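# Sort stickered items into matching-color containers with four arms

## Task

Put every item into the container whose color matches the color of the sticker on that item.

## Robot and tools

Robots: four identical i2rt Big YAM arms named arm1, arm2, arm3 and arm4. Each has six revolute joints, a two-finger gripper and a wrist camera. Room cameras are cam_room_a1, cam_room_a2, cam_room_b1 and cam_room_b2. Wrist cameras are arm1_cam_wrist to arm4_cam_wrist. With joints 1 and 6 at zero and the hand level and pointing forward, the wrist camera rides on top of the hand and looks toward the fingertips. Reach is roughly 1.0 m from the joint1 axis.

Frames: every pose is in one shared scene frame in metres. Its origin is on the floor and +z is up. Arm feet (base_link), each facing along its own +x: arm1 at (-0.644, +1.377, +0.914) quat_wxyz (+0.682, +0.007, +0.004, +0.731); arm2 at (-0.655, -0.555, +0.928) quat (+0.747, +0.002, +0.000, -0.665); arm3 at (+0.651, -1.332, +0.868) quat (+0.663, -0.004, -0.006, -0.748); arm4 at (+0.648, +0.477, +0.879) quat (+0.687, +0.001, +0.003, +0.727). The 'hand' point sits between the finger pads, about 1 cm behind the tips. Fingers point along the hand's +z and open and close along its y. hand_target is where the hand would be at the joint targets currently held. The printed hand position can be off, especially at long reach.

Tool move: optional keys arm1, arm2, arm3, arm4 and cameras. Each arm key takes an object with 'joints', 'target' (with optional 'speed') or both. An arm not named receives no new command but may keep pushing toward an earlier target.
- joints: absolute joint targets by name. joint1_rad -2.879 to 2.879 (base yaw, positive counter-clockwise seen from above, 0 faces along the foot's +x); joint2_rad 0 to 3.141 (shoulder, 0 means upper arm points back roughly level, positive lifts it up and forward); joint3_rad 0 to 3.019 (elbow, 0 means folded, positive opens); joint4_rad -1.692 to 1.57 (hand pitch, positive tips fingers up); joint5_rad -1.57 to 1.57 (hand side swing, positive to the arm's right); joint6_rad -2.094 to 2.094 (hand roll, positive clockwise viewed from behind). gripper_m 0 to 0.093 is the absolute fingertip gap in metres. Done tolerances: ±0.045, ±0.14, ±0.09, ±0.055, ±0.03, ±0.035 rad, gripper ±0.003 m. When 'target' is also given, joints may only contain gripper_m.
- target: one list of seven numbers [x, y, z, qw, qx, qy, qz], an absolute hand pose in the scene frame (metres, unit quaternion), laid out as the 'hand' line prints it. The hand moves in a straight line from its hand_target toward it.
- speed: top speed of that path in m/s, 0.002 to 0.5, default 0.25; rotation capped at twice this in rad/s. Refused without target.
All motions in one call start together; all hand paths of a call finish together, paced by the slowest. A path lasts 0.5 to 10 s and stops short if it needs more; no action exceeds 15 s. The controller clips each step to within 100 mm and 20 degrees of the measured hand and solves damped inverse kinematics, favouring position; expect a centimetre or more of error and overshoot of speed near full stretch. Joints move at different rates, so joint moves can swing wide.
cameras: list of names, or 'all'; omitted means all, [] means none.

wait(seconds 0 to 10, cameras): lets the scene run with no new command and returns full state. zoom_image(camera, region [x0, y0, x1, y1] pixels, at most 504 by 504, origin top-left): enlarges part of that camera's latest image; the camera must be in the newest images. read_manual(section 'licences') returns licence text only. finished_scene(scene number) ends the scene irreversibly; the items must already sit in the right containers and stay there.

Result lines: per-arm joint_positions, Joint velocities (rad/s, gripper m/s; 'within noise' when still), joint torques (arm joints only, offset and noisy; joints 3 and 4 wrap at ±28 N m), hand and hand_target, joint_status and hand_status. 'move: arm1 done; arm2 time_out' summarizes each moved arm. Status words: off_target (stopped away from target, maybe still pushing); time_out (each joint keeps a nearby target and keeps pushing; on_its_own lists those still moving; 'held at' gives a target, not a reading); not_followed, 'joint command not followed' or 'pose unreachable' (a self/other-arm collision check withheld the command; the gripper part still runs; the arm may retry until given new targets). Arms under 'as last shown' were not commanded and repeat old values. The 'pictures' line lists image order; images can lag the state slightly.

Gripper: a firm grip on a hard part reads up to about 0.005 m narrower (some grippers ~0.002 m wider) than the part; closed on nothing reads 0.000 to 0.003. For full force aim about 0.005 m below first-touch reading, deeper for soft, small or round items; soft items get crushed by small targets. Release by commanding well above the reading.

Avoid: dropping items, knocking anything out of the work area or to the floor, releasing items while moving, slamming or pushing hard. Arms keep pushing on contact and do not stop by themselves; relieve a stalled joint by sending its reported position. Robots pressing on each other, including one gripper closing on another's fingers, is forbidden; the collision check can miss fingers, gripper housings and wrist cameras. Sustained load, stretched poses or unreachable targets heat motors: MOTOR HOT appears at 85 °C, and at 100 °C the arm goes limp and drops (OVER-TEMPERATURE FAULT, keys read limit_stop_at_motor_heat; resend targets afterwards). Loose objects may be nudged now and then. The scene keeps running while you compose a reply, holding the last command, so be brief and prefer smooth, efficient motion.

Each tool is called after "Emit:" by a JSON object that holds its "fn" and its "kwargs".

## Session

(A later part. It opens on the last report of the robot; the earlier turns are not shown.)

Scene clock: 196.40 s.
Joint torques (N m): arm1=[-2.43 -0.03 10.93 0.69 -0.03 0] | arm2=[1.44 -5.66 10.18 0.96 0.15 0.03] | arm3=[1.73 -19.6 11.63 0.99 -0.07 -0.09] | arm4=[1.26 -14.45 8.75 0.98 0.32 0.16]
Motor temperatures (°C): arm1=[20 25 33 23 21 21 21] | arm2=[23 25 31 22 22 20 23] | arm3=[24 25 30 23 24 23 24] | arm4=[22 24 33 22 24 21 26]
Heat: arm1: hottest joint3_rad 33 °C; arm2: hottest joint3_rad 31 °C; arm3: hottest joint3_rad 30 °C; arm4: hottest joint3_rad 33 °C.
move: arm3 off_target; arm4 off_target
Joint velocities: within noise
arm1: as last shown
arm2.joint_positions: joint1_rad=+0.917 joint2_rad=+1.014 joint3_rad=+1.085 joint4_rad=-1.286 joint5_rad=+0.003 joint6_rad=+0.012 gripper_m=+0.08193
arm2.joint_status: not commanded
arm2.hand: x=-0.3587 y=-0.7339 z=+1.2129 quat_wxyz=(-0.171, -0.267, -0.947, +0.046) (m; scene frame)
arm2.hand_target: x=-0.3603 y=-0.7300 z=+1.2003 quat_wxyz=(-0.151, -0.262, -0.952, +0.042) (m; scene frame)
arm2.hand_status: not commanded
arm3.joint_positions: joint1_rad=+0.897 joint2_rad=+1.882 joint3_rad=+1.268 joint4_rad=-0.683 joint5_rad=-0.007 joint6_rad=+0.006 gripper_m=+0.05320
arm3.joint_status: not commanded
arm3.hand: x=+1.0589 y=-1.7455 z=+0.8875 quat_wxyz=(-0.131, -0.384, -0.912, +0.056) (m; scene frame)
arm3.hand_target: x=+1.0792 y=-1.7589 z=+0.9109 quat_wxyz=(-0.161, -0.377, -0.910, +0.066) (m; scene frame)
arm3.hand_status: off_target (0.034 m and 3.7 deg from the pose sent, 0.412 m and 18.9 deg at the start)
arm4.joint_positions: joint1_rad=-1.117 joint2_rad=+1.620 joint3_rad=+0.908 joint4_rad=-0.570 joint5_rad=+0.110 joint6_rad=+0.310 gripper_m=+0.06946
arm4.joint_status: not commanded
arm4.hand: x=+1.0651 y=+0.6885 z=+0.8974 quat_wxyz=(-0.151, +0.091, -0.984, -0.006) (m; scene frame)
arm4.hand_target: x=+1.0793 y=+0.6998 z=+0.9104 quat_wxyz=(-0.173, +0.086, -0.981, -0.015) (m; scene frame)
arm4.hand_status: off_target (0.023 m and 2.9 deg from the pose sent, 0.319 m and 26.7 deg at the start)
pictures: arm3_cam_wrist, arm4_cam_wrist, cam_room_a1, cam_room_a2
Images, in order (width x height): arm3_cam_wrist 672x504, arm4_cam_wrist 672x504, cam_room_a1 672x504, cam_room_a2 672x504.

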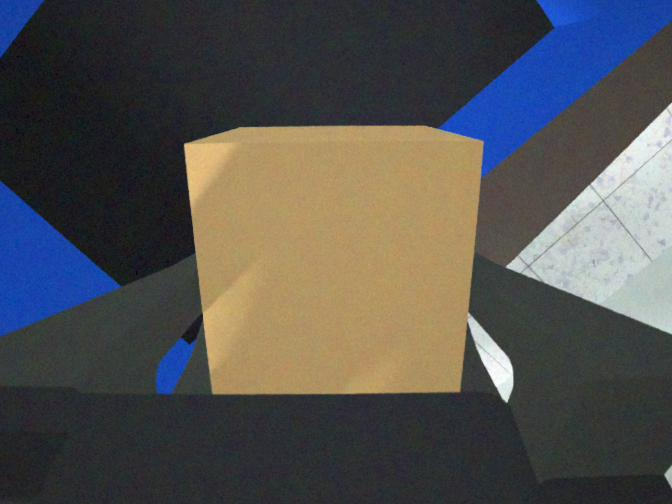

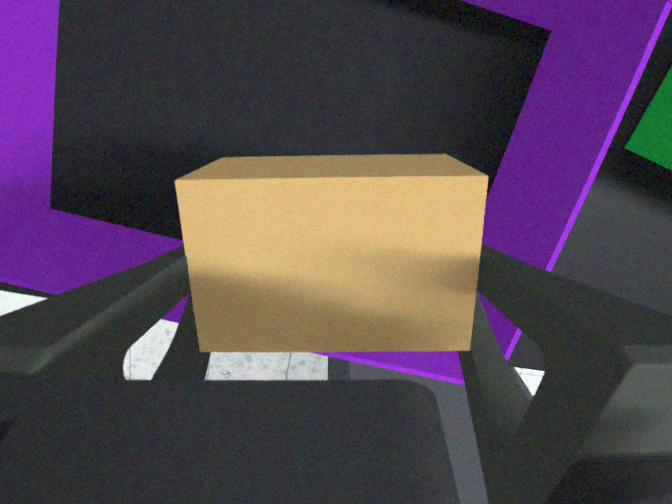

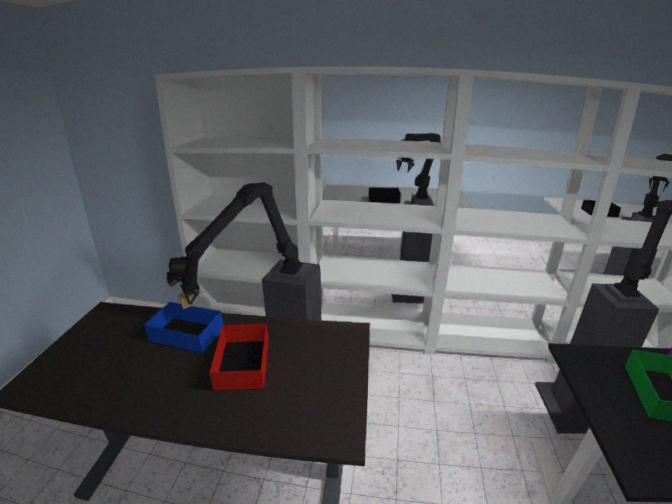

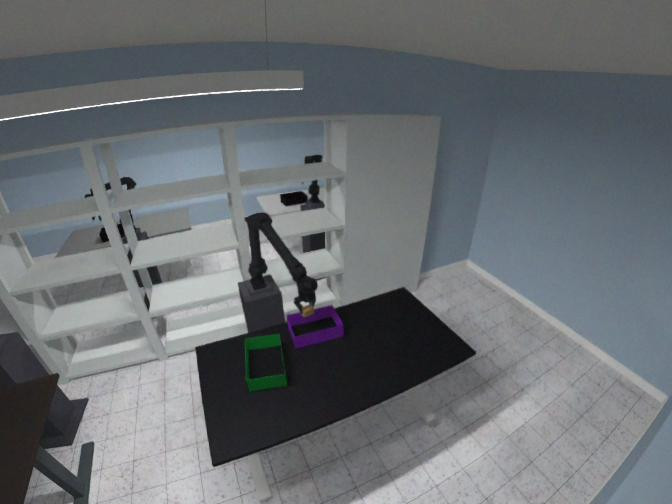

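Emit:
{"fn": "move", "kwargs": {"arm3": {"target":[1.133,-1.737,0.752,0.1604,0.3769,0.9099,-0.0664],"speed":0.12}, "arm4": {"target":[1.08,0.724,0.736,0.1729,-0.0858,0.9811,0.0151],"speed":0.12}, "cameras": ["arm3_cam_wrist","arm4_cam_wrist"]}}

Scene clock: 219.40 s.
Joint torques (N m): arm1=[-2.32 -0.67 11.07 0.59 -0.03 0.02] | arm2=[1.44 -5.66 10.17 0.94 0.16 0.03] | arm3=[1.96 -18.49 9.29 1.29 0.14 0.03] | arm4=[1.67 -14.86 5.38 1.25 0.31 0.18]
Motor temperatures (°C): arm1=[20 24 33 23 21 21 21] | arm2=[23 25 31 22 22 20 23] | arm3=[24 25 32 23 24 23 24] | arm4=[22 24 33 22 24 21 26]
Heat: arm1: hottest joint3_rad 33 °C; arm2: hottest joint3_rad 31 °C; arm3: hottest joint3_rad 32 °C; arm4: hottest joint3_rad 33 °C.
move: arm3 off_target; arm4 off_target
Joint velocities: within noise
arm1.joint_positions: joint1_rad=-2.244 joint2_rad=+0.877 joint3_rad=+1.033 joint4_rad=-1.382 joint5_rad=-0.006 joint6_rad=+0.001 gripper_m=+0.09197
arm1.joint_status: not commanded
arm1.hand: x=-0.3984 y=+1.2111 z=+1.2028 quat_wxyz=(-0.157, -0.293, -0.942, +0.049) (m; scene frame)
arm1.hand_target: x=-0.4000 y=+1.2100 z=+1.1999 quat_wxyz=(-0.149, -0.295, -0.943, +0.047) (m; scene frame)
arm1.hand_status: not commanded
arm2: as last shown
arm3.joint_positions: joint1_rad=+0.987 joint2_rad=+2.159 joint3_rad=+1.295 joint4_rad=-0.390 joint5_rad=+0.021 joint6_rad=+0.084 gripper_m=+0.05318
arm3.joint_status: not commanded
arm3.hand: x=+1.1158 y=-1.7331 z=+0.7572 quat_wxyz=(-0.150, -0.379, -0.911, +0.064) (m; scene frame)
arm3.hand_target: x=+1.1324 y=-1.7365 z=+0.7525 quat_wxyz=(-0.160, -0.377, -0.910, +0.066) (m; scene frame)
arm3.hand_status: off_target (0.018 m and 1.2 deg from the pose sent, 0.155 m and 3.8 deg at the start)
arm4.joint_positions: joint1_rad=-1.071 joint2_rad=+2.014 joint3_rad=+0.895 joint4_rad=-0.131 joint5_rad=+0.127 joint6_rad=+0.355 gripper_m=+0.06946
arm4.joint_status: not commanded
arm4.hand: x=+1.0744 y=+0.7163 z=+0.7439 quat_wxyz=(-0.168, +0.089, -0.982, -0.012) (m; scene frame)
arm4.hand_target: x=+1.0796 y=+0.7238 z=+0.7363 quat_wxyz=(-0.173, +0.086, -0.981, -0.015) (m; scene frame)
arm4.hand_status: off_target (0.012 m and 0.8 deg from the pose sent, 0.166 m and 2.8 deg at the start)
pictures: arm3_cam_wrist, arm4_cam_wrist
Images, in order (width x height): arm3_cam_wrist 672x504, arm4_cam_wrist 672x504.

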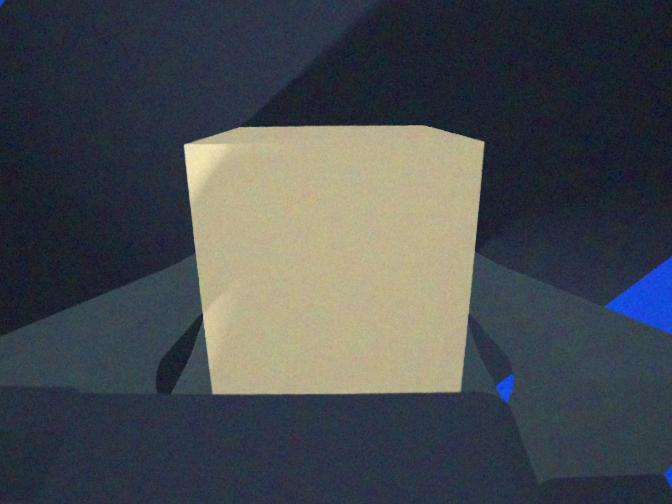

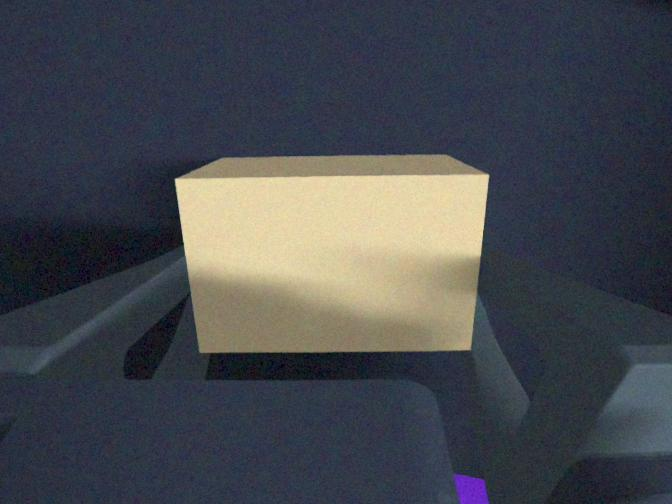

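Emit:
{"fn": "move", "kwargs": {"arm3": {"joints":{"gripper_m":0.08}}, "arm4": {"joints":{"gripper_m":0.09}}, "cameras": []}}

Emit:
{"fn": "move", "kwargs": {"arm3": {"target":[1.1,-1.735,0.95,0.1604,0.3769,0.9099,-0.0664]}, "arm4": {"target":[1.065,0.718,0.95,0.1729,-0.0858,0.9811,0.0151]}, "cameras": ["arm3_cam_wrist","arm4_cam_wrist"]}}

Scene clock: 223.77 s.
Joint torques (N m): arm1=[-2.49 -0.91 10.92 0.5 -0.05 0] | arm2=[1.44 -5.66 10.15 0.94 0.15 0.03] | arm3=[2.02 -19.55 9.24 1.11 0.13 0.03] | arm4=[1.32 -14.8 5.44 1.05 0.27 0.16]
Motor temperatures (°C): arm1=[20 24 33 23 21 21 21] | arm2=[23 25 31 22 22 20 23] | arm3=[24 25 32 23 24 23 24] | arm4=[22 24 33 22 24 21 26]
Heat: arm1: hottest joint3_rad 33 °C; arm2: hottest joint3_rad 31 °C; arm3: hottest joint3_rad 32 °C; arm4: hottest joint3_rad 33 °C.
move: arm3 done; arm4 done
Joint velocities: within noise
arm1, arm2: as last shown
arm3.joint_positions: joint1_rad=+0.989 joint2_rad=+2.169 joint3_rad=+1.295 joint4_rad=-0.386 joint5_rad=+0.021 joint6_rad=+0.085 gripper_m=+0.07996
arm3.joint_status: all done
arm3.hand: x=+1.1155 y=-1.7314 z=+0.7519 quat_wxyz=(-0.148, -0.379, -0.911, +0.063) (m; scene frame)
arm3.hand_target: x=+1.1324 y=-1.7363 z=+0.7524 quat_wxyz=(-0.160, -0.377, -0.910, +0.066) (m; scene frame)
arm3.hand_status: not commanded
arm4.joint_positions: joint1_rad=-1.071 joint2_rad=+2.018 joint3_rad=+0.895 joint4_rad=-0.127 joint5_rad=+0.127 joint6_rad=+0.355 gripper_m=+0.08991
arm4.joint_status: all done
arm4.hand: x=+1.0744 y=+0.7163 z=+0.7423 quat_wxyz=(-0.168, +0.089, -0.982, -0.012) (m; scene frame)
arm4.hand_target: x=+1.0796 y=+0.7238 z=+0.7362 quat_wxyz=(-0.173, +0.086, -0.981, -0.015) (m; scene frame)
arm4.hand_status: not commanded
pictures: none
No camera images: "cameras" was empty.

Scene clock: 225.33 s.
Joint torques (N m): arm1=[-1.61 -0.73 10.91 0.69 0 0.01] | arm2=[1.49 -5.71 10.14 0.94 0.15 0.04] | arm3=[0.32 -19.19 11.84 0.24 -0.06 -0.12] | arm4=[1.55 -13.8 9.69 0.12 0.32 0.13]
Motor temperatures (°C): arm1=[20 24 33 23 21 21 21] | arm2=[23 25 31 22 22 20 23] | arm3=[24 25 32 23 24 23 24] | arm4=[22 24 33 22 24 21 26]
Heat: arm1: hottest joint3_rad 33 °C; arm2: hottest joint3_rad 31 °C; arm3: hottest joint3_rad 32 °C; arm4: hottest joint3_rad 33 °C.
move: arm3 off_target; arm4 off_target
Joint velocities: within noise
arm1, arm2: as last shown
arm3.joint_positions: joint1_rad=+0.975 joint2_rad=+1.823 joint3_rad=+1.308 joint4_rad=-0.756 joint5_rad=+0.013 joint6_rad=+0.063 gripper_m=+0.07996
arm3.joint_status: not commanded
arm3.hand: x=+1.0917 y=-1.7187 z=+0.9307 quat_wxyz=(-0.143, -0.376, -0.914, +0.060) (m; scene frame)
arm3.hand_target: x=+1.0994 y=-1.7345 z=+0.9505 quat_wxyz=(-0.161, -0.377, -0.910, +0.067) (m; scene frame)
arm3.hand_status: off_target (0.027 m and 2.2 deg from the pose sent, 0.199 m and 1.5 deg at the start)
arm4.joint_positions: joint1_rad=-1.064 joint2_rad=+1.542 joint3_rad=+0.940 joint4_rad=-0.660 joint5_rad=+0.128 joint6_rad=+0.361 gripper_m=+0.08991
arm4.joint_status: not commanded
arm4.hand: x=+1.0556 y=+0.7083 z=+0.9380 quat_wxyz=(-0.163, +0.090, -0.982, -0.010) (m; scene frame)
arm4.hand_target: x=+1.0646 y=+0.7179 z=+0.9501 quat_wxyz=(-0.173, +0.086, -0.981, -0.015) (m; scene frame)
arm4.hand_status: off_target (0.018 m and 1.4 deg from the pose sent, 0.208 m and 0.7 deg at the start)
pictures: arm3_cam_wrist, arm4_cam_wrist
Images, in order (width x height): arm3_cam_wrist 672x504, arm4_cam_wrist 672x504.

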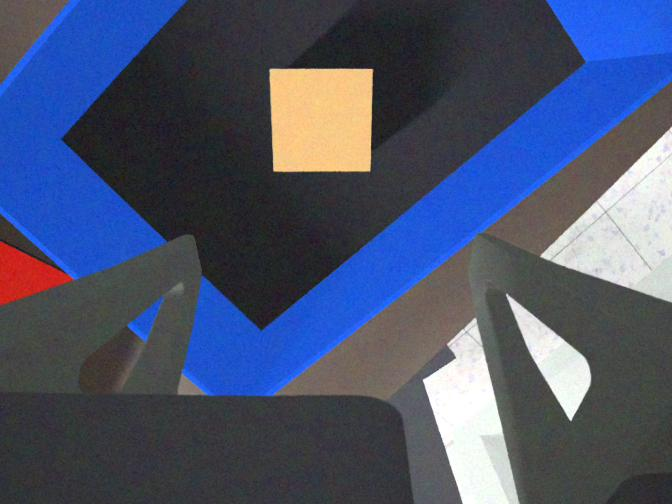

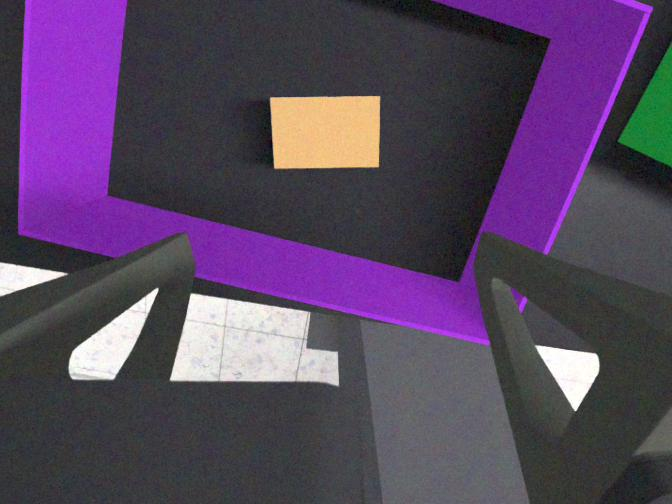

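Emit:
{"fn": "finished_scene", "kwargs": {"scene": 3}}

The scene is finished: the task was done.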